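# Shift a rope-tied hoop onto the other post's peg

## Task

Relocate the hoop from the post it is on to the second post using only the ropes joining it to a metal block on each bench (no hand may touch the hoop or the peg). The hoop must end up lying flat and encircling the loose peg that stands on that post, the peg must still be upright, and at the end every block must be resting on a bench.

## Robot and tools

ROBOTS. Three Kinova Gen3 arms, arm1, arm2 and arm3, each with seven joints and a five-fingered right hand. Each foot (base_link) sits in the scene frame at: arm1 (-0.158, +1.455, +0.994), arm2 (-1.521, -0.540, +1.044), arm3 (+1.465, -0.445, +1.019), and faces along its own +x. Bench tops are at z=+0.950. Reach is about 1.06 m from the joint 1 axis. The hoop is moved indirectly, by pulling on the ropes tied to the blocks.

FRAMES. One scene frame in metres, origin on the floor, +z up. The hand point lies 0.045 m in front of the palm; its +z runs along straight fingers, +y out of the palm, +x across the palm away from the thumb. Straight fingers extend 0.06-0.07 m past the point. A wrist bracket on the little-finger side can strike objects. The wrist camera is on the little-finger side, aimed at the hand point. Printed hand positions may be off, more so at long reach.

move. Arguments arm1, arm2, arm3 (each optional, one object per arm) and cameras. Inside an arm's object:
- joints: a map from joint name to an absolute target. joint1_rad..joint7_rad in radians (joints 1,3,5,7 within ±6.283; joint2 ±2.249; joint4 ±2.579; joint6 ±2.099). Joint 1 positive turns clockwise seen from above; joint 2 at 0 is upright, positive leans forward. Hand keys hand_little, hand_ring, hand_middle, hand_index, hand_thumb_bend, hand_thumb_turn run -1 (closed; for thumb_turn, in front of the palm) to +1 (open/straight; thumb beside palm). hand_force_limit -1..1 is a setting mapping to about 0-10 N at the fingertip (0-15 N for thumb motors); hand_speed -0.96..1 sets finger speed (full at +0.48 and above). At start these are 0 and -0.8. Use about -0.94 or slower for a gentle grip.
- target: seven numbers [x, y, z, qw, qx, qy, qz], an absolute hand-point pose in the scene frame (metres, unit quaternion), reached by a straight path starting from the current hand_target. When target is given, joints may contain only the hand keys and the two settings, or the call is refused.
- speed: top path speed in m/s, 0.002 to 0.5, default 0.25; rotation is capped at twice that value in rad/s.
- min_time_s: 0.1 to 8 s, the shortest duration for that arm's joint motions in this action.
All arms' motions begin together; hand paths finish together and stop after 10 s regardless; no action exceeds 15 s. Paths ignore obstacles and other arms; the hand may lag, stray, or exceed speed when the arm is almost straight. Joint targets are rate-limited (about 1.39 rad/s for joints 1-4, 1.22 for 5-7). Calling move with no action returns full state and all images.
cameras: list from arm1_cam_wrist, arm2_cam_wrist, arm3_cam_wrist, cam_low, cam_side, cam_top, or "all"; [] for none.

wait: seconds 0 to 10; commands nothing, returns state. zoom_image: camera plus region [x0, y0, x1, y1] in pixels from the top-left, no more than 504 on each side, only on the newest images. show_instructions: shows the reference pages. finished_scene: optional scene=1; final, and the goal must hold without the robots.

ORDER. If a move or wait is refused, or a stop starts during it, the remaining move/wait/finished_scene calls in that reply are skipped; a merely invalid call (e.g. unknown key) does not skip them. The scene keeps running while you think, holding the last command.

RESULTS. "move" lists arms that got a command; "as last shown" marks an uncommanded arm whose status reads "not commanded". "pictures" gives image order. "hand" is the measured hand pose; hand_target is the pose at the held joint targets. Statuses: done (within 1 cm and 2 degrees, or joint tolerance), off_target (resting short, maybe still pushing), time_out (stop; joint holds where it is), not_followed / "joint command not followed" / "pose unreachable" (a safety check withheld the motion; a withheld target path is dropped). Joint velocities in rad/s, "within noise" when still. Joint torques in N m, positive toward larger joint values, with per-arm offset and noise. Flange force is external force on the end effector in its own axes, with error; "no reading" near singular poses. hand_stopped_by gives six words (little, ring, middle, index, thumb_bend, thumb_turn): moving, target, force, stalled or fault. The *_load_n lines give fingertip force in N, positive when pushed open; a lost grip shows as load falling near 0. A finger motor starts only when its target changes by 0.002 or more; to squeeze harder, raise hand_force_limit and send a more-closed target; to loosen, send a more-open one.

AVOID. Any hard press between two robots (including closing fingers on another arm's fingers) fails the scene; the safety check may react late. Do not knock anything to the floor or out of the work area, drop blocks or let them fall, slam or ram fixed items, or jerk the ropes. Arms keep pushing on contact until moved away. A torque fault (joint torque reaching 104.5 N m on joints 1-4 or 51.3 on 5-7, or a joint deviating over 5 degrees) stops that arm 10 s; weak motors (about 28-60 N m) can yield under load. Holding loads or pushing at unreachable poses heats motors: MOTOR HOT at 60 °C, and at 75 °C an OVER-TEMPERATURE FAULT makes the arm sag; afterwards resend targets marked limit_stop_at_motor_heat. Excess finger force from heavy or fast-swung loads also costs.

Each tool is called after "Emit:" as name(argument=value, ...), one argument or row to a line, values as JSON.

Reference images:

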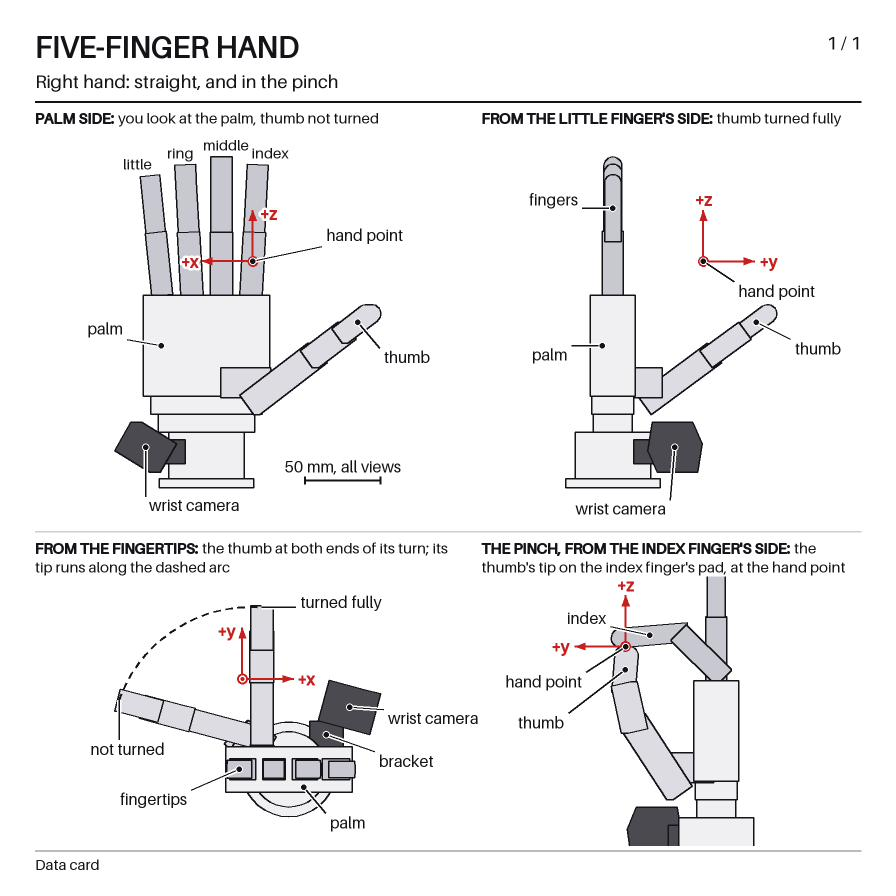

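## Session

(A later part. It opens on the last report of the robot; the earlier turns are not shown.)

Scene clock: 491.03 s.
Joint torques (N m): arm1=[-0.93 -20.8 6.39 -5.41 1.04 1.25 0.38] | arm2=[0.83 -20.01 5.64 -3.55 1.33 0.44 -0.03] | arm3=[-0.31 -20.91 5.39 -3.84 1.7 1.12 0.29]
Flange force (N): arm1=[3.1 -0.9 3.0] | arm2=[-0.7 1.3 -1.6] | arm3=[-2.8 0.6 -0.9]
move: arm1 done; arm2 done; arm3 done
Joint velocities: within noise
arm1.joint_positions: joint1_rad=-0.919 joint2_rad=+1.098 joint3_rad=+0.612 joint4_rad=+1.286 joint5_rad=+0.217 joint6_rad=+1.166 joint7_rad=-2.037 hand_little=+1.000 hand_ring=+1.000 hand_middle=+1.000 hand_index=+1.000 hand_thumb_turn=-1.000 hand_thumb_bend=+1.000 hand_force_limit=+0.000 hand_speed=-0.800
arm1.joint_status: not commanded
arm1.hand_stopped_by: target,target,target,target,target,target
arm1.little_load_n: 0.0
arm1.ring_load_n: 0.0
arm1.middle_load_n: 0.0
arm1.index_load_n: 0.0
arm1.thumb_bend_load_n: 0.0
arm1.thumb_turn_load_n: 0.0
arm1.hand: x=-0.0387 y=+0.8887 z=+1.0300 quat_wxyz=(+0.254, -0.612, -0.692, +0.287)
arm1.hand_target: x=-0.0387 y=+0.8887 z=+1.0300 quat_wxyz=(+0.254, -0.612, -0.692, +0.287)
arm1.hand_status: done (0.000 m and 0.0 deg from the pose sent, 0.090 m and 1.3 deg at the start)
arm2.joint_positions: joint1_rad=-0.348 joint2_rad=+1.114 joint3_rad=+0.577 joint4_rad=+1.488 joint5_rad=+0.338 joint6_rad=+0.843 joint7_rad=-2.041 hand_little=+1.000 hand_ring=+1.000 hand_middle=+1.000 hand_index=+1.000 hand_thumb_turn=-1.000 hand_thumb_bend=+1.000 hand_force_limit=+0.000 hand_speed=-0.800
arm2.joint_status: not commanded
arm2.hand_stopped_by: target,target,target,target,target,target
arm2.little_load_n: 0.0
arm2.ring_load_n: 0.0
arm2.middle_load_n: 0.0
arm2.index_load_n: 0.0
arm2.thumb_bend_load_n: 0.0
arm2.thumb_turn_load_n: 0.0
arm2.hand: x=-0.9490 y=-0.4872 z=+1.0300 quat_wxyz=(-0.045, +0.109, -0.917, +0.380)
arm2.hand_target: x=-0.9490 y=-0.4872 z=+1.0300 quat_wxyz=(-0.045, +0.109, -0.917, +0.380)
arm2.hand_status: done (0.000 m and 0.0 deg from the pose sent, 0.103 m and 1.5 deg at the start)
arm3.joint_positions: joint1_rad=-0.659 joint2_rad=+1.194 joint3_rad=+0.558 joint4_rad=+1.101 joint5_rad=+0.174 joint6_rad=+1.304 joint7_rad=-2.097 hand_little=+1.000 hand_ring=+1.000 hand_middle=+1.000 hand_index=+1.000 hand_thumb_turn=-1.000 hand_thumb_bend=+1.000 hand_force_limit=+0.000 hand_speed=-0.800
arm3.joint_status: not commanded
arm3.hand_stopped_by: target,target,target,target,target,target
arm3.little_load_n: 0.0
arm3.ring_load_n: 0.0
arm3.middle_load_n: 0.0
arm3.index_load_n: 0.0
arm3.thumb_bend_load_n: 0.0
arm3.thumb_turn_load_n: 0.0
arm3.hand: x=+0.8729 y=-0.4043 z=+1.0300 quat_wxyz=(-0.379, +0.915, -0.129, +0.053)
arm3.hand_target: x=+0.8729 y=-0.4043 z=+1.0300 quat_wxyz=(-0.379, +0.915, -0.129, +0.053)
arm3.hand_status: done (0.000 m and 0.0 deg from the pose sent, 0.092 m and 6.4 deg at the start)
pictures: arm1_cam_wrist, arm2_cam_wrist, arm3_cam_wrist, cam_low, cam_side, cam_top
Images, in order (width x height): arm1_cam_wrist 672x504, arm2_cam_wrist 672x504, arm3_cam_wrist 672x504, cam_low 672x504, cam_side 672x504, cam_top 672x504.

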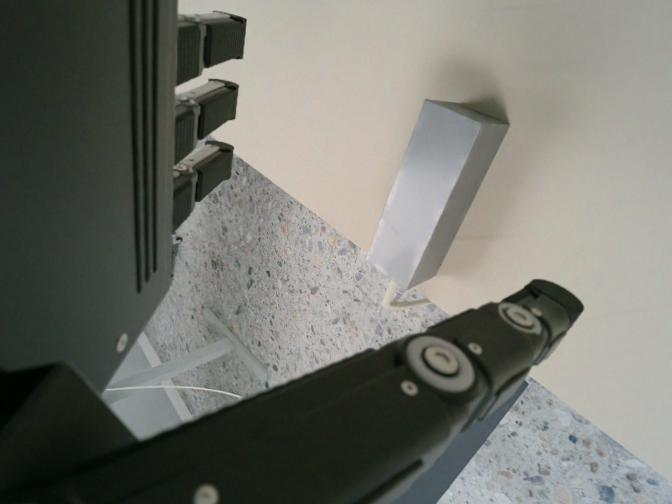

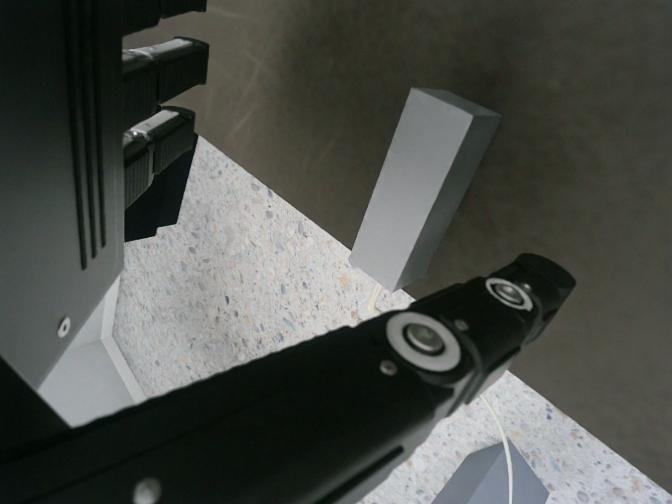

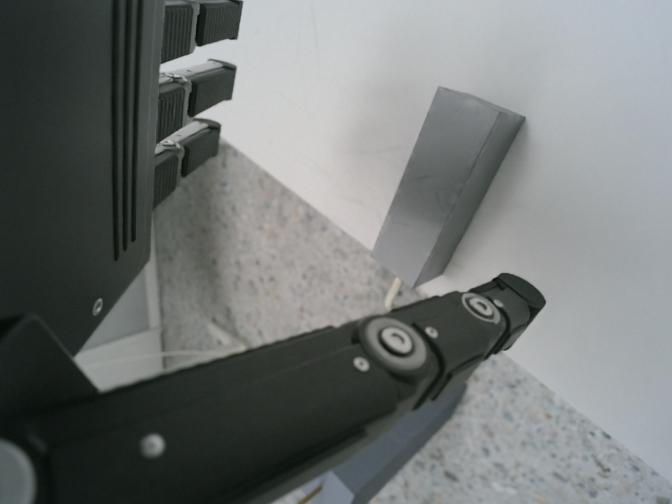

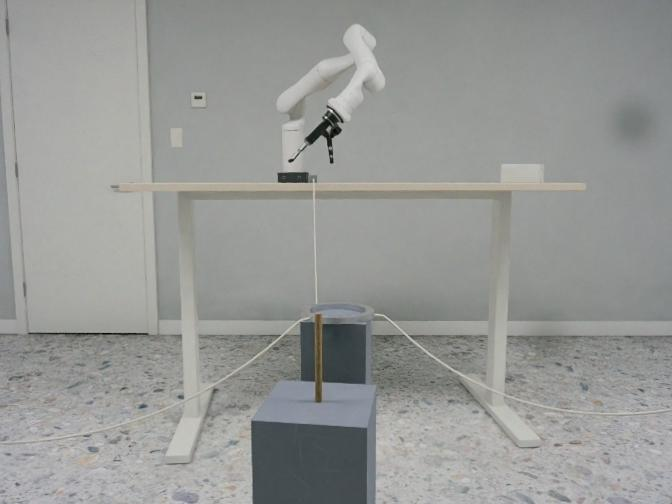

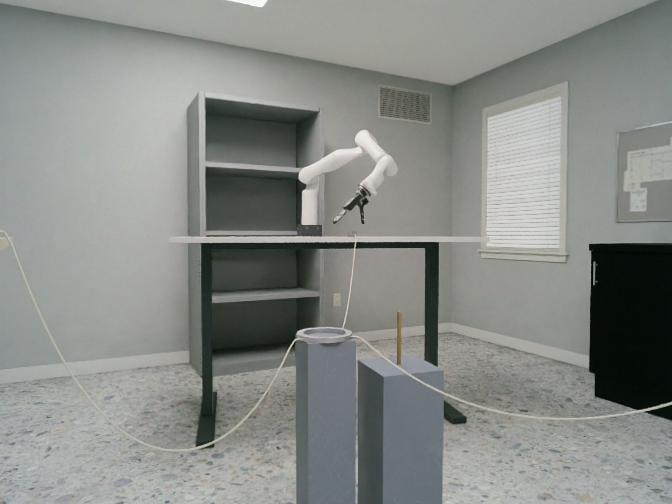

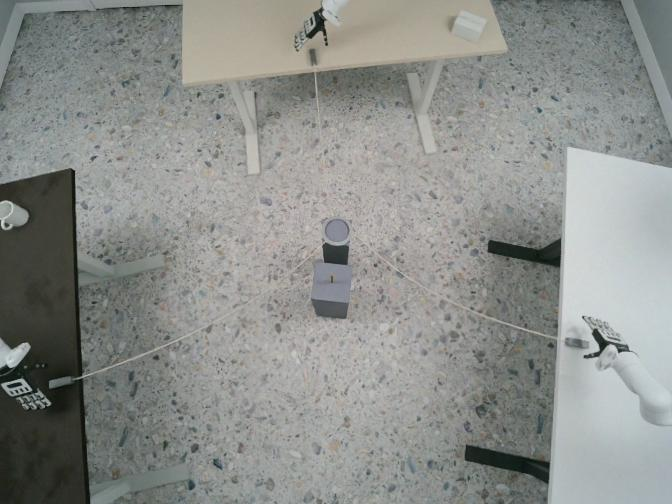

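Emit:
move(
  arm1={"target": [-0.0387, 0.8887, 0.979, -0.2536, 0.6122, 0.6920, -0.2866], "speed": 0.08},
  arm2={"target": [-0.9437, -0.4921, 0.979, 0.0450, -0.1086, 0.9175, -0.3801], "speed": 0.08},
  arm3={"target": [0.8718, -0.4081, 0.979, -0.3790, 0.9149, -0.1286, 0.0533], "speed": 0.08},
  cameras=["arm1_cam_wrist", "arm2_cam_wrist", "arm3_cam_wrist"],
)

Scene clock: 517.03 s.
Joint torques (N m): arm1=[-1.01 -21.06 6.51 -4.88 0.92 1.38 0.43] | arm2=[0.88 -20.43 5.85 -2.94 1.26 0.54 0] | arm3=[-0.31 -21.19 5.41 -3.38 1.65 1.22 0.31]
Flange force (N): arm1=[3.6 -1.5 2.9] | arm2=[-0.5 1.4 -1.5] | arm3=[-2.8 0.7 -0.8]
move: arm1 done; arm2 done; arm3 done
Joint velocities: within noise
arm1.joint_positions: joint1_rad=-0.910 joint2_rad=+1.184 joint3_rad=+0.593 joint4_rad=+1.284 joint5_rad=+0.200 joint6_rad=+1.100 joint7_rad=-2.081 hand_little=+1.000 hand_ring=+1.000 hand_middle=+1.000 hand_index=+1.000 hand_thumb_turn=-1.000 hand_thumb_bend=+1.000 hand_force_limit=+0.000 hand_speed=-0.800
arm1.joint_status: not commanded
arm1.hand_stopped_by: target,target,target,target,target,target
arm1.little_load_n: -0.5
arm1.ring_load_n: 0.0
arm1.middle_load_n: 0.0
arm1.index_load_n: 0.0
arm1.thumb_bend_load_n: 0.0
arm1.thumb_turn_load_n: 0.0
arm1.hand: x=-0.0387 y=+0.8887 z=+0.9790 quat_wxyz=(+0.254, -0.612, -0.692, +0.287)
arm1.hand_target: x=-0.0387 y=+0.8887 z=+0.9790 quat_wxyz=(+0.254, -0.612, -0.692, +0.287)
arm1.hand_status: done (0.000 m and 0.0 deg from the pose sent, 0.051 m and 0.0 deg at the start)
arm2.joint_positions: joint1_rad=-0.326 joint2_rad=+1.218 joint3_rad=+0.563 joint4_rad=+1.455 joint5_rad=+0.328 joint6_rad=+0.785 joint7_rad=-2.082 hand_little=+1.000 hand_ring=+1.000 hand_middle=+1.000 hand_index=+1.000 hand_thumb_turn=-1.000 hand_thumb_bend=+1.000 hand_force_limit=+0.000 hand_speed=-0.800
arm2.joint_status: not commanded
arm2.hand_stopped_by: target,target,target,target,target,target
arm2.little_load_n: 0.0
arm2.ring_load_n: -0.5
arm2.middle_load_n: 0.0
arm2.index_load_n: 0.0
arm2.thumb_bend_load_n: 0.0
arm2.thumb_turn_load_n: 0.0
arm2.hand: x=-0.9437 y=-0.4921 z=+0.9790 quat_wxyz=(-0.045, +0.109, -0.917, +0.380)
arm2.hand_target: x=-0.9437 y=-0.4921 z=+0.9790 quat_wxyz=(-0.045, +0.109, -0.917, +0.380)
arm2.hand_status: done (0.000 m and 0.0 deg from the pose sent, 0.052 m and 0.0 deg at the start)
arm3.joint_positions: joint1_rad=-0.655 joint2_rad=+1.281 joint3_rad=+0.541 joint4_rad=+1.077 joint5_rad=+0.156 joint6_rad=+1.257 joint7_rad=-2.140 hand_little=+1.000 hand_ring=+1.000 hand_middle=+1.000 hand_index=+1.000 hand_thumb_turn=-1.000 hand_thumb_bend=+1.000 hand_force_limit=+0.000 hand_speed=-0.800
arm3.joint_status: not commanded
arm3.hand_stopped_by: target,target,target,target,target,target
arm3.little_load_n: 0.0
arm3.ring_load_n: 0.0
arm3.middle_load_n: 0.0
arm3.index_load_n: 0.0
arm3.thumb_bend_load_n: 0.0
arm3.thumb_turn_load_n: 0.0
arm3.hand: x=+0.8718 y=-0.4081 z=+0.9790 quat_wxyz=(-0.379, +0.915, -0.129, +0.053)
arm3.hand_target: x=+0.8718 y=-0.4081 z=+0.9790 quat_wxyz=(-0.379, +0.915, -0.129, +0.053)
arm3.hand_status: done (0.000 m and 0.0 deg from the pose sent, 0.051 m and 0.0 deg at the start)
Images, in order (width x height): arm1_cam_wrist 672x504, arm2_cam_wrist 672x504, arm3_cam_wrist 672x504.

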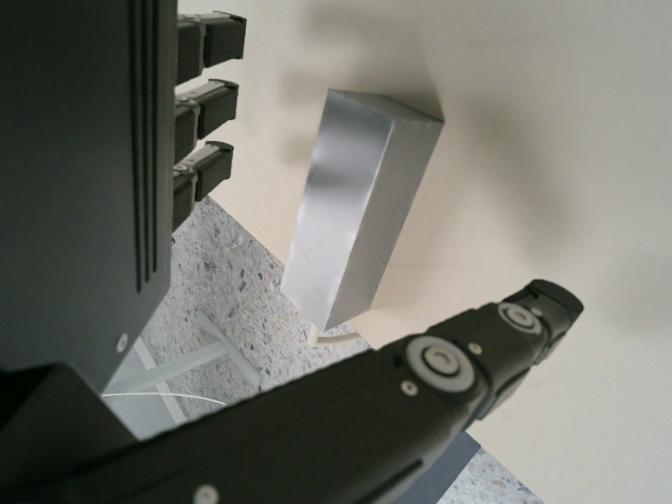

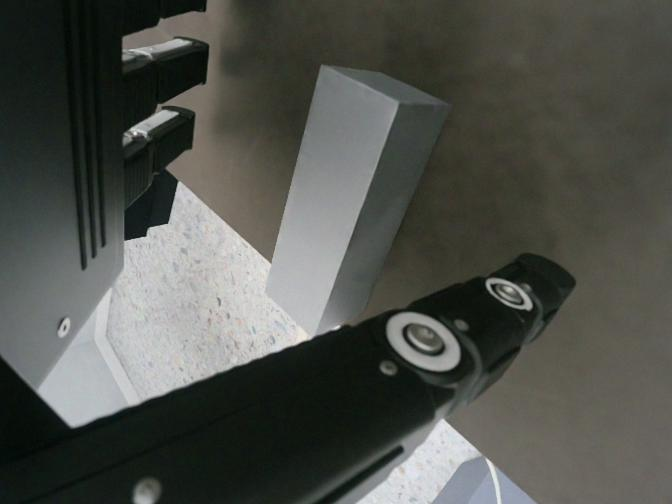

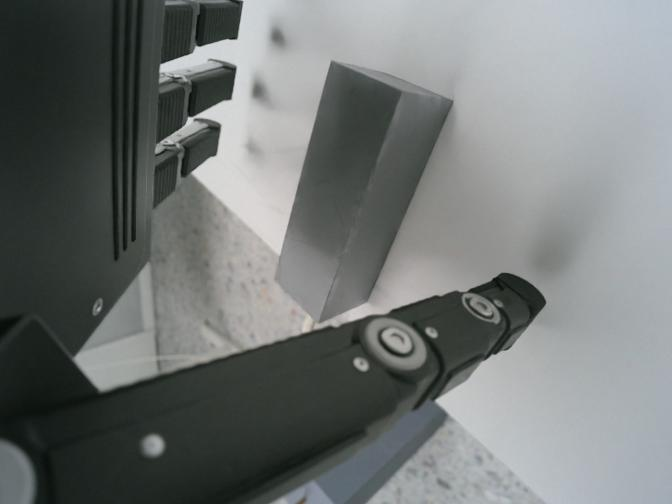

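Emit:
move(
  arm1={"joints": {"hand_thumb_bend": 0.6, "hand_index": 0.4, "hand_middle": 0.4, "hand_ring": 0.4, "hand_speed": -0.6, "hand_force_limit": -0.6}},
  arm2={"joints": {"hand_thumb_bend": 0.6, "hand_index": 0.4, "hand_middle": 0.4, "hand_ring": 0.4, "hand_speed": -0.6, "hand_force_limit": -0.6}},
  arm3={"joints": {"hand_thumb_bend": 0.6, "hand_index": 0.4, "hand_middle": 0.4, "hand_ring": 0.4, "hand_speed": -0.6, "hand_force_limit": -0.6}},
  cameras=["arm1_cam_wrist", "arm2_cam_wrist", "arm3_cam_wrist"],
)

Scene clock: 531.73 s.
Joint torques (N m): arm1=[-0.76 -18.28 4.39 -4.39 -0.36 0.53 0.4] | arm2=[0.91 -19.68 5.15 -2.89 0.97 0.22 0.01] | arm3=[-0.75 -17.84 2.4 -2.7 -0.25 0.33 0.33]
Flange force (N): arm1=[4.4 -6.4 -2.1] | arm2=[-0.3 0.1 -3.0] | arm3=[-3.5 -5.3 -5.7]
move: arm1 off_target; arm2 off_target; arm3 off_target
Joint velocities: within noise
arm1.joint_positions: joint1_rad=-0.910 joint2_rad=+1.184 joint3_rad=+0.593 joint4_rad=+1.284 joint5_rad=+0.200 joint6_rad=+1.100 joint7_rad=-2.081 hand_little=+1.000 hand_ring=+0.400 hand_middle=+0.601 hand_index=+0.400 hand_thumb_turn=-1.000 hand_thumb_bend=+0.600 hand_force_limit=-0.600 hand_speed=-0.600
arm1.joint_status: hand_middle off_target (ended at +0.601, target +0.400); the others done
arm1.hand_stopped_by: target,target,force,target,target,target
arm1.little_load_n: 0.0
arm1.ring_load_n: 0.0
arm1.middle_load_n: 2.5
arm1.index_load_n: 0.0
arm1.thumb_bend_load_n: 0.5
arm1.thumb_turn_load_n: 0.0
arm1.hand: x=-0.0387 y=+0.8887 z=+0.9790 quat_wxyz=(+0.254, -0.612, -0.692, +0.287)
arm1.hand_target: x=-0.0387 y=+0.8887 z=+0.9790 quat_wxyz=(+0.254, -0.612, -0.692, +0.287)
arm1.hand_status: not commanded
arm2.joint_positions: joint1_rad=-0.326 joint2_rad=+1.218 joint3_rad=+0.563 joint4_rad=+1.455 joint5_rad=+0.328 joint6_rad=+0.785 joint7_rad=-2.082 hand_little=+1.000 hand_ring=+0.400 hand_middle=+0.599 hand_index=+0.400 hand_thumb_turn=-1.000 hand_thumb_bend=+0.600 hand_force_limit=-0.600 hand_speed=-0.600
arm2.joint_status: hand_middle off_target (ended at +0.599, target +0.400); the others done
arm2.hand_stopped_by: target,target,force,target,target,target
arm2.little_load_n: 0.0
arm2.ring_load_n: 0.0
arm2.middle_load_n: 0.5
arm2.index_load_n: 0.0
arm2.thumb_bend_load_n: 0.0
arm2.thumb_turn_load_n: 0.0
arm2.hand: x=-0.9437 y=-0.4921 z=+0.9790 quat_wxyz=(-0.045, +0.109, -0.917, +0.380)
arm2.hand_target: x=-0.9437 y=-0.4921 z=+0.9790 quat_wxyz=(-0.045, +0.109, -0.917, +0.380)
arm2.hand_status: not commanded
arm3.joint_positions: joint1_rad=-0.655 joint2_rad=+1.281 joint3_rad=+0.541 joint4_rad=+1.077 joint5_rad=+0.156 joint6_rad=+1.257 joint7_rad=-2.140 hand_little=+1.000 hand_ring=+0.488 hand_middle=+0.710 hand_index=+0.525 hand_thumb_turn=-1.000 hand_thumb_bend=+0.600 hand_force_limit=-0.600 hand_speed=-0.600
arm3.joint_status: hand_ring off_target (ended at +0.488, target +0.400); hand_middle off_target (ended at +0.710, target +0.400); hand_index off_target (ended at +0.525, target +0.400); the others done
arm3.hand_stopped_by: target,force,force,force,target,target
arm3.little_load_n: 0.0
arm3.ring_load_n: 3.5
arm3.middle_load_n: 0.0
arm3.index_load_n: 1.0
arm3.thumb_bend_load_n: 0.0
arm3.thumb_turn_load_n: 0.5
arm3.hand: x=+0.8718 y=-0.4081 z=+0.9790 quat_wxyz=(-0.379, +0.915, -0.129, +0.053)
arm3.hand_target: x=+0.8718 y=-0.4081 z=+0.9790 quat_wxyz=(-0.379, +0.915, -0.129, +0.053)
arm3.hand_status: not commanded
Images, in order (width x height): arm1_cam_wrist 672x504, arm2_cam_wrist 672x504, arm3_cam_wrist 672x504.

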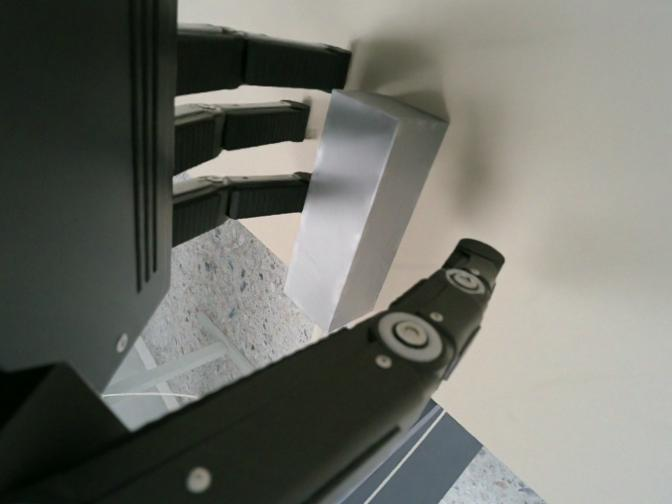

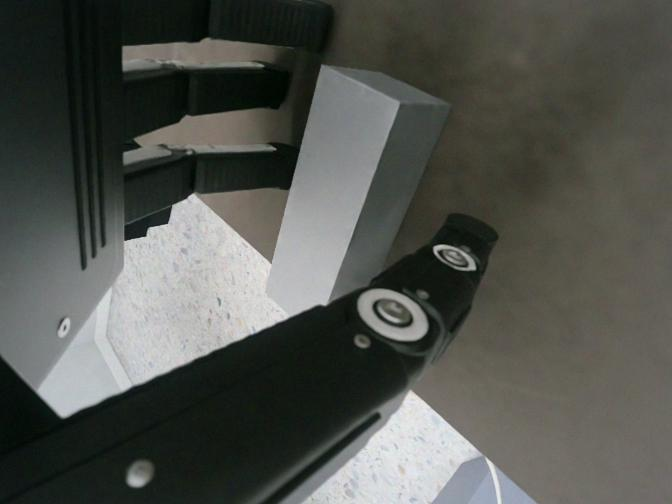

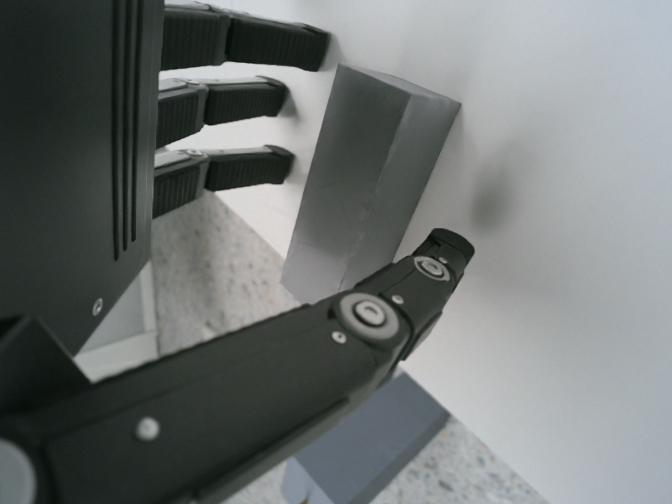

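Emit:
move(
  arm1={"target": [-0.0387, 0.8887, 0.989, -0.2536, 0.6122, 0.6920, -0.2866], "speed": 0.05},
  arm2={"target": [-0.9437, -0.4921, 0.989, 0.0450, -0.1086, 0.9175, -0.3801], "speed": 0.05},
  arm3={"target": [0.8718, -0.4081, 0.990, -0.3790, 0.9149, -0.1286, 0.0533], "speed": 0.05},
)

Emit:
move(
  arm1={"joints": {"hand_thumb_bend": 0.45, "hand_index": 0.28, "hand_middle": 0.28, "hand_ring": 0.28, "hand_speed": -0.8, "hand_force_limit": -0.6}},
  arm2={"joints": {"hand_thumb_bend": 0.45, "hand_index": 0.28, "hand_middle": 0.28, "hand_ring": 0.28, "hand_speed": -0.8, "hand_force_limit": -0.6}},
  arm3={"joints": {"hand_thumb_bend": 0.45, "hand_index": 0.28, "hand_middle": 0.28, "hand_ring": 0.28, "hand_speed": -0.8, "hand_force_limit": -0.6}},
  cameras=["arm1_cam_wrist", "arm2_cam_wrist", "arm3_cam_wrist"],
)

Scene clock: 544.93 s.
Joint torques (N m): arm1=[-0.86 -21.06 6.42 -5.05 0.92 1.38 0.36] | arm2=[0.86 -20.34 5.88 -3.1 1.24 0.51 -0.01] | arm3=[-0.3 -21.17 5.39 -3.5 1.65 1.17 0.29]
Flange force (N): arm1=[4.0 -1.5 3.0] | arm2=[-0.5 1.3 -1.5] | arm3=[-2.8 0.7 -0.8]
move: arm1 done; arm2 done; arm3 done
Joint velocities: within noise
arm1.joint_positions: joint1_rad=-0.912 joint2_rad=+1.166 joint3_rad=+0.597 joint4_rad=+1.286 joint5_rad=+0.203 joint6_rad=+1.112 joint7_rad=-2.073 hand_little=+1.000 hand_ring=+0.400 hand_middle=+0.600 hand_index=+0.400 hand_thumb_turn=-1.000 hand_thumb_bend=+0.600 hand_force_limit=-0.600 hand_speed=-0.600
arm1.joint_status: not commanded
arm1.hand_stopped_by: target,target,force,target,target,target
arm1.little_load_n: -0.5
arm1.ring_load_n: 0.0
arm1.middle_load_n: 0.0
arm1.index_load_n: 0.0
arm1.thumb_bend_load_n: 0.0
arm1.thumb_turn_load_n: 0.0
arm1.hand: x=-0.0387 y=+0.8887 z=+0.9890 quat_wxyz=(+0.254, -0.612, -0.692, +0.287)
arm1.hand_target: x=-0.0387 y=+0.8887 z=+0.9890 quat_wxyz=(+0.254, -0.612, -0.692, +0.287)
arm1.hand_status: done (0.000 m and 0.0 deg from the pose sent, 0.010 m and 0.0 deg at the start)
arm2.joint_positions: joint1_rad=-0.327 joint2_rad=+1.198 joint3_rad=+0.566 joint4_rad=+1.460 joint5_rad=+0.330 joint6_rad=+0.795 joint7_rad=-2.072 hand_little=+1.000 hand_ring=+0.400 hand_middle=+0.599 hand_index=+0.400 hand_thumb_turn=-1.000 hand_thumb_bend=+0.600 hand_force_limit=-0.600 hand_speed=-0.600
arm2.joint_status: not commanded
arm2.hand_stopped_by: target,target,force,target,target,target
arm2.little_load_n: 0.0
arm2.ring_load_n: 0.0
arm2.middle_load_n: -0.5
arm2.index_load_n: 0.0
arm2.thumb_bend_load_n: 0.0
arm2.thumb_turn_load_n: 0.0
arm2.hand: x=-0.9437 y=-0.4921 z=+0.9890 quat_wxyz=(-0.045, +0.109, -0.917, +0.380)
arm2.hand_target: x=-0.9437 y=-0.4921 z=+0.9890 quat_wxyz=(-0.045, +0.109, -0.917, +0.380)
arm2.hand_status: done (0.000 m and 0.0 deg from the pose sent, 0.010 m and 0.0 deg at the start)
arm3.joint_positions: joint1_rad=-0.656 joint2_rad=+1.263 joint3_rad=+0.544 joint4_rad=+1.082 joint5_rad=+0.159 joint6_rad=+1.268 joint7_rad=-2.132 hand_little=+1.000 hand_ring=+0.488 hand_middle=+0.710 hand_index=+0.525 hand_thumb_turn=-1.000 hand_thumb_bend=+0.600 hand_force_limit=-0.600 hand_speed=-0.600
arm3.joint_status: not commanded
arm3.hand_stopped_by: target,force,force,force,target,target
arm3.little_load_n: 0.0
arm3.ring_load_n: 0.0
arm3.middle_load_n: 0.0
arm3.index_load_n: 0.0
arm3.thumb_bend_load_n: 0.0
arm3.thumb_turn_load_n: 0.0
arm3.hand: x=+0.8718 y=-0.4081 z=+0.9900 quat_wxyz=(-0.379, +0.915, -0.129, +0.053)
arm3.hand_target: x=+0.8718 y=-0.4081 z=+0.9900 quat_wxyz=(-0.379, +0.915, -0.129, +0.053)
arm3.hand_status: done (0.000 m and 0.0 deg from the pose sent, 0.011 m and 0.0 deg at the start)
pictures: none

Scene clock: 546.20 s.
Joint torques (N m): arm1=[-0.9 -21.06 6.41 -5.11 0.95 1.33 0.3] | arm2=[0.88 -20.35 5.83 -3.07 1.23 0.51 -0.01] | arm3=[-0.32 -21.12 5.44 -3.56 1.62 1.16 0.28]
Flange force (N): arm1=[4.0 -1.6 3.0] | arm2=[-0.6 1.4 -1.6] | arm3=[-2.5 0.5 -0.8]
move: arm1 done; arm2 done; arm3 done
Joint velocities: within noise
arm1.joint_positions: joint1_rad=-0.912 joint2_rad=+1.166 joint3_rad=+0.597 joint4_rad=+1.286 joint5_rad=+0.203 joint6_rad=+1.112 joint7_rad=-2.073 hand_little=+1.000 hand_ring=+0.280 hand_middle=+0.280 hand_index=+0.280 hand_thumb_turn=-1.000 hand_thumb_bend=+0.450 hand_force_limit=-0.600 hand_speed=-0.800
arm1.joint_status: all done
arm1.hand_stopped_by: target,target,target,target,target,target
arm1.little_load_n: -0.5
arm1.ring_load_n: 0.5
arm1.middle_load_n: 0.0
arm1.index_load_n: 0.0
arm1.thumb_bend_load_n: 0.0
arm1.thumb_turn_load_n: 0.0
arm1.hand: x=-0.0387 y=+0.8887 z=+0.9890 quat_wxyz=(+0.254, -0.612, -0.692, +0.287)
arm1.hand_target: x=-0.0387 y=+0.8887 z=+0.9890 quat_wxyz=(+0.254, -0.612, -0.692, +0.287)
arm1.hand_status: not commanded
arm2.joint_positions: joint1_rad=-0.327 joint2_rad=+1.198 joint3_rad=+0.566 joint4_rad=+1.460 joint5_rad=+0.330 joint6_rad=+0.795 joint7_rad=-2.072 hand_little=+1.000 hand_ring=+0.280 hand_middle=+0.280 hand_index=+0.280 hand_thumb_turn=-1.000 hand_thumb_bend=+0.450 hand_force_limit=-0.600 hand_speed=-0.800
arm2.joint_status: all done
arm2.hand_stopped_by: target,target,target,target,target,target
arm2.little_load_n: 0.0
arm2.ring_load_n: 0.0
arm2.middle_load_n: 0.0
arm2.index_load_n: 0.0
arm2.thumb_bend_load_n: 0.0
arm2.thumb_turn_load_n: 0.0
arm2.hand: x=-0.9437 y=-0.4921 z=+0.9890 quat_wxyz=(-0.045, +0.109, -0.917, +0.380)
arm2.hand_target: x=-0.9437 y=-0.4921 z=+0.9890 quat_wxyz=(-0.045, +0.109, -0.917, +0.380)
arm2.hand_status: not commanded
arm3.joint_positions: joint1_rad=-0.656 joint2_rad=+1.263 joint3_rad=+0.544 joint4_rad=+1.082 joint5_rad=+0.159 joint6_rad=+1.268 joint7_rad=-2.132 hand_little=+1.000 hand_ring=+0.280 hand_middle=+0.280 hand_index=+0.280 hand_thumb_turn=-1.000 hand_thumb_bend=+0.450 hand_force_limit=-0.600 hand_speed=-0.800
arm3.joint_status: all done
arm3.hand_stopped_by: target,target,target,target,target,target
arm3.little_load_n: 0.0
arm3.ring_load_n: 0.0
arm3.middle_load_n: 0.0
arm3.index_load_n: 0.0
arm3.thumb_bend_load_n: 0.0
arm3.thumb_turn_load_n: 0.5
arm3.hand: x=+0.8718 y=-0.4081 z=+0.9900 quat_wxyz=(-0.379, +0.915, -0.129, +0.053)
arm3.hand_target: x=+0.8718 y=-0.4081 z=+0.9900 quat_wxyz=(-0.379, +0.915, -0.129, +0.053)
arm3.hand_status: not commanded
Images, in order (width x height): arm1_cam_wrist 672x504, arm2_cam_wrist 672x504, arm3_cam_wrist 672x504.

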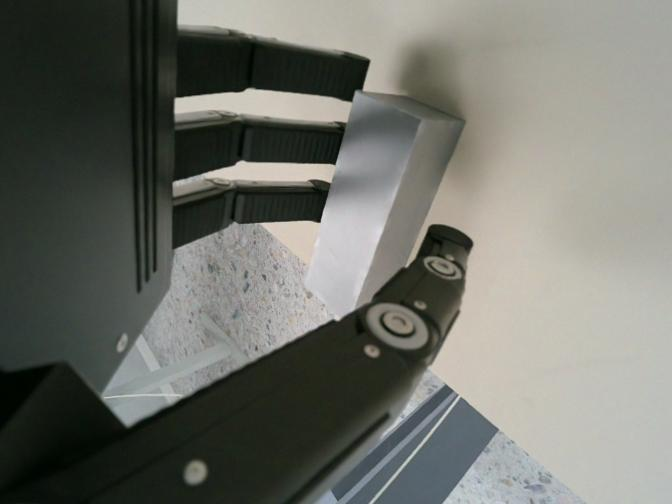

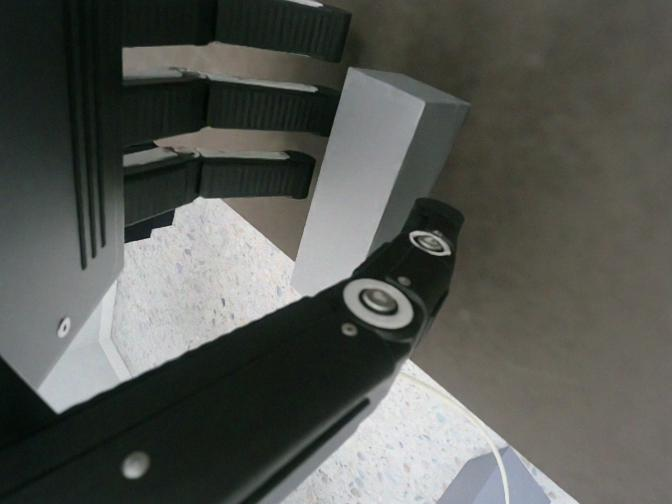

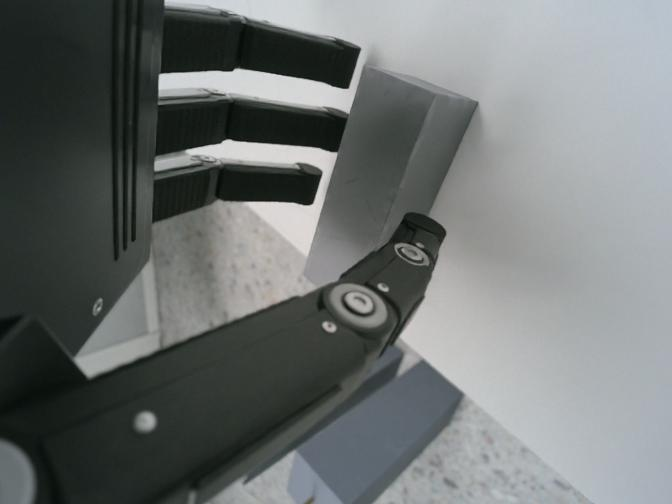

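Emit:
move(
  arm1={"joints": {"hand_thumb_bend": -0.3, "hand_index": -0.3, "hand_middle": -0.3, "hand_ring": -0.3, "hand_speed": -0.94, "hand_force_limit": -0.4}},
  arm2={"joints": {"hand_thumb_bend": -0.3, "hand_index": -0.3, "hand_middle": -0.3, "hand_ring": -0.3, "hand_speed": -0.94, "hand_force_limit": -0.4}},
  arm3={"joints": {"hand_thumb_bend": -0.3, "hand_index": -0.3, "hand_middle": -0.3, "hand_ring": -0.3, "hand_speed": -0.94, "hand_force_limit": -0.4}},
  cameras=["arm1_cam_wrist", "arm2_cam_wrist", "arm3_cam_wrist"],
)

Scene clock: 560.10 s.
Joint torques (N m): arm1=[-1.13 -21.15 6.32 -5.27 0.82 1.3 0.39] | arm2=[0.71 -20.49 5.71 -3.19 1.21 0.5 0.02] | arm3=[-0.35 -19.95 4.7 -3.5 1.25 0.69 0.26]
Flange force (N): arm1=[4.3 -1.8 3.4] | arm2=[-0.4 1.3 -1.2] | arm3=[-2.1 -1.6 -2.7]
move: arm1 off_target; arm2 off_target; arm3 off_target
Joint velocities: within noise
arm1.joint_positions: joint1_rad=-0.912 joint2_rad=+1.166 joint3_rad=+0.597 joint4_rad=+1.286 joint5_rad=+0.203 joint6_rad=+1.112 joint7_rad=-2.073 hand_little=+1.000 hand_ring=-0.300 hand_middle=-0.249 hand_index=-0.267 hand_thumb_turn=-1.000 hand_thumb_bend=+0.173 hand_force_limit=-0.400 hand_speed=-0.940
arm1.joint_status: hand_middle off_target (ended at -0.249, target -0.300); hand_index off_target (ended at -0.267, target -0.300); hand_thumb_bend off_target (ended at +0.173, target -0.300); the others done
arm1.hand_stopped_by: target,target,force,force,force,target
arm1.little_load_n: 0.0
arm1.ring_load_n: 0.0
arm1.middle_load_n: 5.0
arm1.index_load_n: 3.0
arm1.thumb_bend_load_n: 4.5
arm1.thumb_turn_load_n: 0.5
arm1.hand: x=-0.0387 y=+0.8887 z=+0.9890 quat_wxyz=(+0.254, -0.612, -0.692, +0.287)
arm1.hand_target: x=-0.0387 y=+0.8887 z=+0.9890 quat_wxyz=(+0.254, -0.612, -0.692, +0.287)
arm1.hand_status: not commanded
arm2.joint_positions: joint1_rad=-0.327 joint2_rad=+1.198 joint3_rad=+0.566 joint4_rad=+1.460 joint5_rad=+0.330 joint6_rad=+0.795 joint7_rad=-2.072 hand_little=+1.000 hand_ring=-0.300 hand_middle=-0.249 hand_index=-0.272 hand_thumb_turn=-1.000 hand_thumb_bend=+0.168 hand_force_limit=-0.400 hand_speed=-0.940
arm2.joint_status: hand_middle off_target (ended at -0.249, target -0.300); hand_index off_target (ended at -0.272, target -0.300); hand_thumb_bend off_target (ended at +0.168, target -0.300); the others done
arm2.hand_stopped_by: target,target,force,force,force,target
arm2.little_load_n: 0.0
arm2.ring_load_n: 0.0
arm2.middle_load_n: 4.5
arm2.index_load_n: 3.5
arm2.thumb_bend_load_n: 5.0
arm2.thumb_turn_load_n: 0.5
arm2.hand: x=-0.9437 y=-0.4921 z=+0.9890 quat_wxyz=(-0.045, +0.109, -0.917, +0.380)
arm2.hand_target: x=-0.9437 y=-0.4921 z=+0.9890 quat_wxyz=(-0.045, +0.109, -0.917, +0.380)
arm2.hand_status: not commanded
arm3.joint_positions: joint1_rad=-0.656 joint2_rad=+1.263 joint3_rad=+0.544 joint4_rad=+1.082 joint5_rad=+0.159 joint6_rad=+1.268 joint7_rad=-2.132 hand_little=+1.000 hand_ring=-0.001 hand_middle=+0.044 hand_index=+0.016 hand_thumb_turn=-1.000 hand_thumb_bend=+0.310 hand_force_limit=-0.400 hand_speed=-0.940
arm3.joint_status: hand_ring off_target (ended at -0.001, target -0.300); hand_middle off_target (ended at +0.044, target -0.300); hand_index off_target (ended at +0.016, target -0.300); hand_thumb_bend off_target (ended at +0.310, target -0.300); the others done
arm3.hand_stopped_by: target,force,force,force,force,target
arm3.little_load_n: 0.0
arm3.ring_load_n: 3.0
arm3.middle_load_n: 2.0
arm3.index_load_n: 2.5
arm3.thumb_bend_load_n: 4.5
arm3.thumb_turn_load_n: 1.0
arm3.hand: x=+0.8718 y=-0.4081 z=+0.9900 quat_wxyz=(-0.379, +0.915, -0.129, +0.053)
arm3.hand_target: x=+0.8718 y=-0.4081 z=+0.9900 quat_wxyz=(-0.379, +0.915, -0.129, +0.053)
arm3.hand_status: not commanded
Images, in order (width x height): arm1_cam_wrist 672x504, arm2_cam_wrist 672x504, arm3_cam_wrist 672x504.

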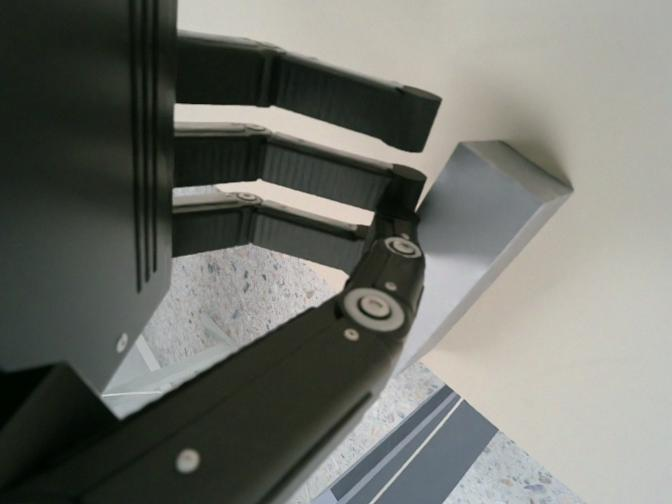

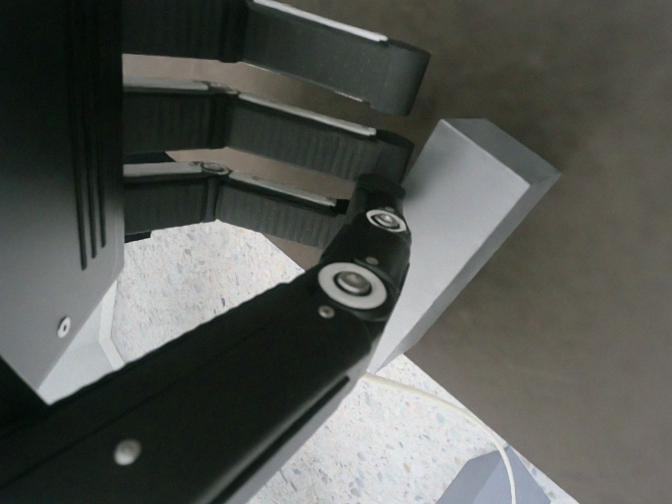

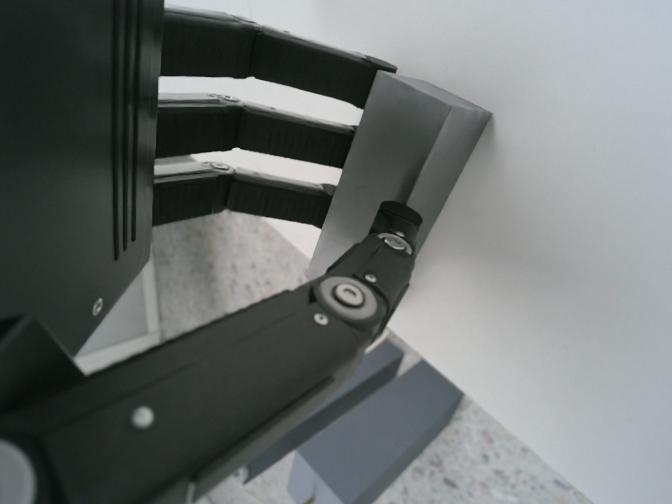

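Emit:
move(
  arm1={"joints": {"hand_thumb_bend": 0.6, "hand_index": 0.6, "hand_middle": 0.6, "hand_ring": 0.6, "hand_speed": -0.7}},
  arm2={"joints": {"hand_thumb_bend": 0.6, "hand_index": 0.6, "hand_middle": 0.6, "hand_ring": 0.6, "hand_speed": -0.7}},
  arm3={"joints": {"hand_thumb_bend": 0.6, "hand_index": 0.6, "hand_middle": 0.6, "hand_ring": 0.6, "hand_speed": -0.7}},
)

Emit:
move(
  arm1={"target": [-0.0387, 0.8887, 1.04, -0.2536, 0.6122, 0.6920, -0.2866], "speed": 0.1},
  arm2={"target": [-0.9437, -0.4921, 1.04, 0.0450, -0.1086, 0.9175, -0.3801], "speed": 0.1},
  arm3={"target": [0.8718, -0.4081, 1.04, -0.3790, 0.9149, -0.1286, 0.0533], "speed": 0.1},
  cameras=["arm1_cam_wrist", "arm2_cam_wrist", "arm3_cam_wrist"],
)

Scene clock: 581.60 s.
Joint torques (N m): arm1=[-2.15 -17.05 2.86 -4.69 -0.72 0.24 0.49] | arm2=[1.31 -16.02 3.2 -1.52 0.49 0.18 0.12] | arm3=[-0.32 -21.13 5.41 -3.55 1.62 1.18 0.32]
Flange force (N): arm1=[4.5 -10.0 -2.2] | arm2=[-1.2 -4.5 -8.4] | arm3=[-2.5 0.5 -0.7]
move: arm1 done; arm2 done; arm3 done
Joint velocities: within noise
arm1.joint_positions: joint1_rad=-0.912 joint2_rad=+1.166 joint3_rad=+0.597 joint4_rad=+1.286 joint5_rad=+0.203 joint6_rad=+1.112 joint7_rad=-2.073 hand_little=+1.000 hand_ring=+0.600 hand_middle=+0.600 hand_index=+0.600 hand_thumb_turn=-1.000 hand_thumb_bend=+0.596 hand_force_limit=-0.400 hand_speed=-0.700
arm1.joint_status: all done
arm1.hand_stopped_by: target,target,target,target,target,target
arm1.little_load_n: 0.0
arm1.ring_load_n: 0.0
arm1.middle_load_n: 0.0
arm1.index_load_n: 0.0
arm1.thumb_bend_load_n: -7.0
arm1.thumb_turn_load_n: -1.5
arm1.hand: x=-0.0387 y=+0.8887 z=+0.9890 quat_wxyz=(+0.254, -0.612, -0.692, +0.287)
arm1.hand_target: x=-0.0387 y=+0.8887 z=+0.9890 quat_wxyz=(+0.254, -0.612, -0.692, +0.287)
arm1.hand_status: not commanded
arm2.joint_positions: joint1_rad=-0.327 joint2_rad=+1.198 joint3_rad=+0.566 joint4_rad=+1.460 joint5_rad=+0.330 joint6_rad=+0.795 joint7_rad=-2.072 hand_little=+1.000 hand_ring=+0.600 hand_middle=+0.600 hand_index=+0.600 hand_thumb_turn=-1.000 hand_thumb_bend=+0.599 hand_force_limit=-0.400 hand_speed=-0.700
arm2.joint_status: all done
arm2.hand_stopped_by: target,target,target,target,target,target
arm2.little_load_n: 0.0
arm2.ring_load_n: 0.0
arm2.middle_load_n: 0.0
arm2.index_load_n: 0.0
arm2.thumb_bend_load_n: -1.5
arm2.thumb_turn_load_n: 0.0
arm2.hand: x=-0.9436 y=-0.4921 z=+0.9891 quat_wxyz=(-0.045, +0.109, -0.917, +0.380)
arm2.hand_target: x=-0.9437 y=-0.4921 z=+0.9890 quat_wxyz=(-0.045, +0.109, -0.917, +0.380)
arm2.hand_status: not commanded
arm3.joint_positions: joint1_rad=-0.656 joint2_rad=+1.263 joint3_rad=+0.544 joint4_rad=+1.082 joint5_rad=+0.159 joint6_rad=+1.268 joint7_rad=-2.132 hand_little=+1.000 hand_ring=+0.600 hand_middle=+0.600 hand_index=+0.600 hand_thumb_turn=-1.000 hand_thumb_bend=+0.600 hand_force_limit=-0.400 hand_speed=-0.700
arm3.joint_status: all done
arm3.hand_stopped_by: target,target,target,target,target,target
arm3.little_load_n: 0.0
arm3.ring_load_n: 0.0
arm3.middle_load_n: 0.0
arm3.index_load_n: -0.5
arm3.thumb_bend_load_n: 0.0
arm3.thumb_turn_load_n: 0.0
arm3.hand: x=+0.8718 y=-0.4081 z=+0.9900 quat_wxyz=(-0.379, +0.915, -0.129, +0.053)
arm3.hand_target: x=+0.8718 y=-0.4081 z=+0.9900 quat_wxyz=(-0.379, +0.915, -0.129, +0.053)
arm3.hand_status: not commanded
pictures: none

Scene clock: 582.63 s.
Joint torques (N m): arm1=[-0.88 -20.75 6.28 -5.62 1.02 1.34 0.44] | arm2=[0.87 -20 5.64 -3.76 1.36 0.46 0] | arm3=[-0.29 -20.92 5.34 -3.96 1.72 1.12 0.31]
Flange force (N): arm1=[3.9 -1.0 3.4] | arm2=[-0.5 1.3 -1.6] | arm3=[-2.7 0.5 -0.8]
move: arm1 done; arm2 done; arm3 done
Joint velocities: within noise
arm1.joint_positions: joint1_rad=-0.920 joint2_rad=+1.082 joint3_rad=+0.615 joint4_rad=+1.284 joint5_rad=+0.220 joint6_rad=+1.180 joint7_rad=-2.027 hand_little=+1.000 hand_ring=+0.600 hand_middle=+0.600 hand_index=+0.600 hand_thumb_turn=-1.000 hand_thumb_bend=+0.597 hand_force_limit=-0.400 hand_speed=-0.700
arm1.joint_status: not commanded
arm1.hand_stopped_by: target,target,target,target,target,target
arm1.little_load_n: 0.0
arm1.ring_load_n: 0.0
arm1.middle_load_n: 0.0
arm1.index_load_n: 0.0
arm1.thumb_bend_load_n: 0.0
arm1.thumb_turn_load_n: 0.0
arm1.hand: x=-0.0387 y=+0.8887 z=+1.0400 quat_wxyz=(+0.254, -0.612, -0.692, +0.287)
arm1.hand_target: x=-0.0387 y=+0.8887 z=+1.0400 quat_wxyz=(+0.254, -0.612, -0.692, +0.287)
arm1.hand_status: done (0.000 m and 0.0 deg from the pose sent, 0.051 m and 0.0 deg at the start)
arm2.joint_positions: joint1_rad=-0.335 joint2_rad=+1.098 joint3_rad=+0.580 joint4_rad=+1.478 joint5_rad=+0.343 joint6_rad=+0.856 joint7_rad=-2.021 hand_little=+1.000 hand_ring=+0.600 hand_middle=+0.600 hand_index=+0.600 hand_thumb_turn=-1.000 hand_thumb_bend=+0.600 hand_force_limit=-0.400 hand_speed=-0.700
arm2.joint_status: not commanded
arm2.hand_stopped_by: target,target,target,target,target,target
arm2.little_load_n: 0.0
arm2.ring_load_n: 0.0
arm2.middle_load_n: -0.5
arm2.index_load_n: 0.0
arm2.thumb_bend_load_n: 0.0
arm2.thumb_turn_load_n: 0.5
arm2.hand: x=-0.9437 y=-0.4921 z=+1.0400 quat_wxyz=(-0.045, +0.109, -0.917, +0.380)
arm2.hand_target: x=-0.9437 y=-0.4921 z=+1.0400 quat_wxyz=(-0.045, +0.109, -0.917, +0.380)
arm2.hand_status: done (0.000 m and 0.0 deg from the pose sent, 0.051 m and 0.0 deg at the start)
arm3.joint_positions: joint1_rad=-0.663 joint2_rad=+1.182 joint3_rad=+0.560 joint4_rad=+1.090 joint5_rad=+0.175 joint6_rad=+1.326 joint7_rad=-2.090 hand_little=+1.000 hand_ring=+0.600 hand_middle=+0.600 hand_index=+0.600 hand_thumb_turn=-1.000 hand_thumb_bend=+0.600 hand_force_limit=-0.400 hand_speed=-0.700
arm3.joint_status: not commanded
arm3.hand_stopped_by: target,target,target,target,target,target
arm3.little_load_n: 0.0
arm3.ring_load_n: 0.0
arm3.middle_load_n: 0.0
arm3.index_load_n: 0.0
arm3.thumb_bend_load_n: 0.0
arm3.thumb_turn_load_n: 0.0
arm3.hand: x=+0.8718 y=-0.4081 z=+1.0400 quat_wxyz=(-0.379, +0.915, -0.129, +0.053)
arm3.hand_target: x=+0.8718 y=-0.4081 z=+1.0400 quat_wxyz=(-0.379, +0.915, -0.129, +0.053)
arm3.hand_status: done (0.000 m and 0.0 deg from the pose sent, 0.050 m and 0.0 deg at the start)
Images, in order (width x height): arm1_cam_wrist 672x504, arm2_cam_wrist 672x504, arm3_cam_wrist 672x504.

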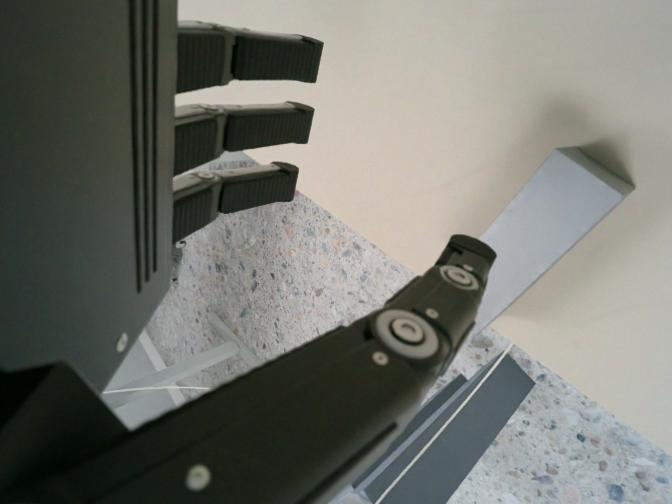

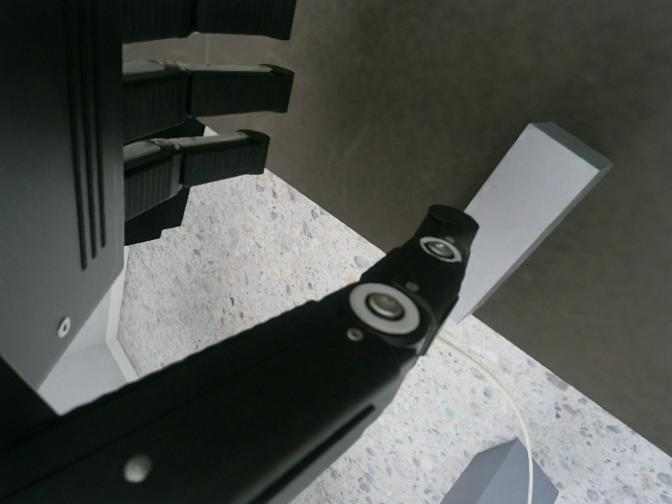

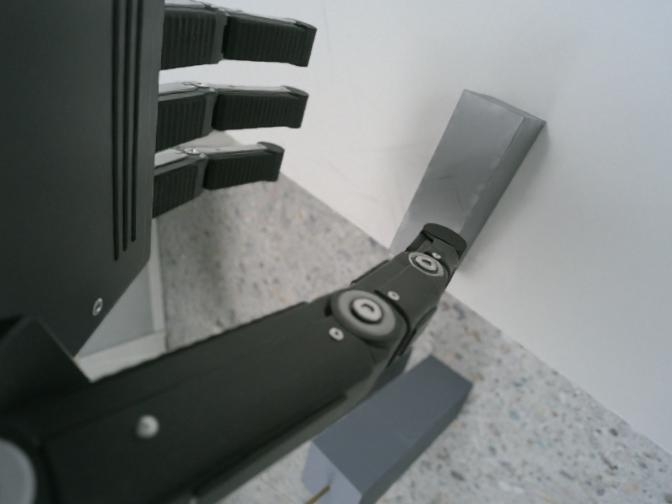

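Emit:
zoom_image(
  camera="arm1_cam_wrist",
  region=[440, 110, 672, 380],
)

Emit:
zoom_image(
  camera="arm2_cam_wrist",
  region=[430, 90, 650, 340],
)

Emit:
zoom_image(
  camera="arm3_cam_wrist",
  region=[370, 70, 580, 290],
)

Scaled by 1.867 from the camera's image (finer frame: 960x720).

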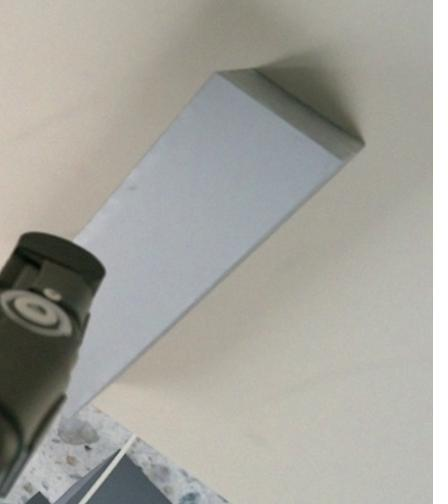

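Scaled by 2.016 from the camera's image (finer frame: 960x720).

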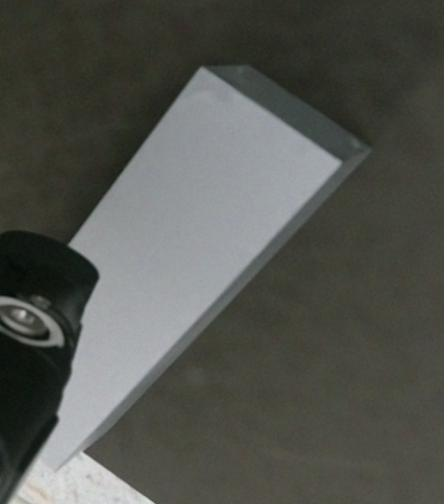

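Scaled by 2.291 from the camera's image (finer frame: 960x720).

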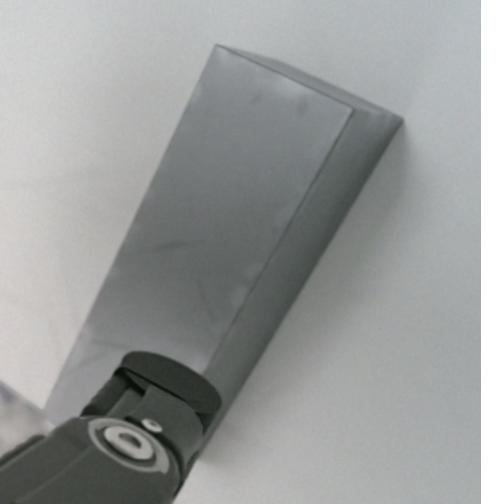

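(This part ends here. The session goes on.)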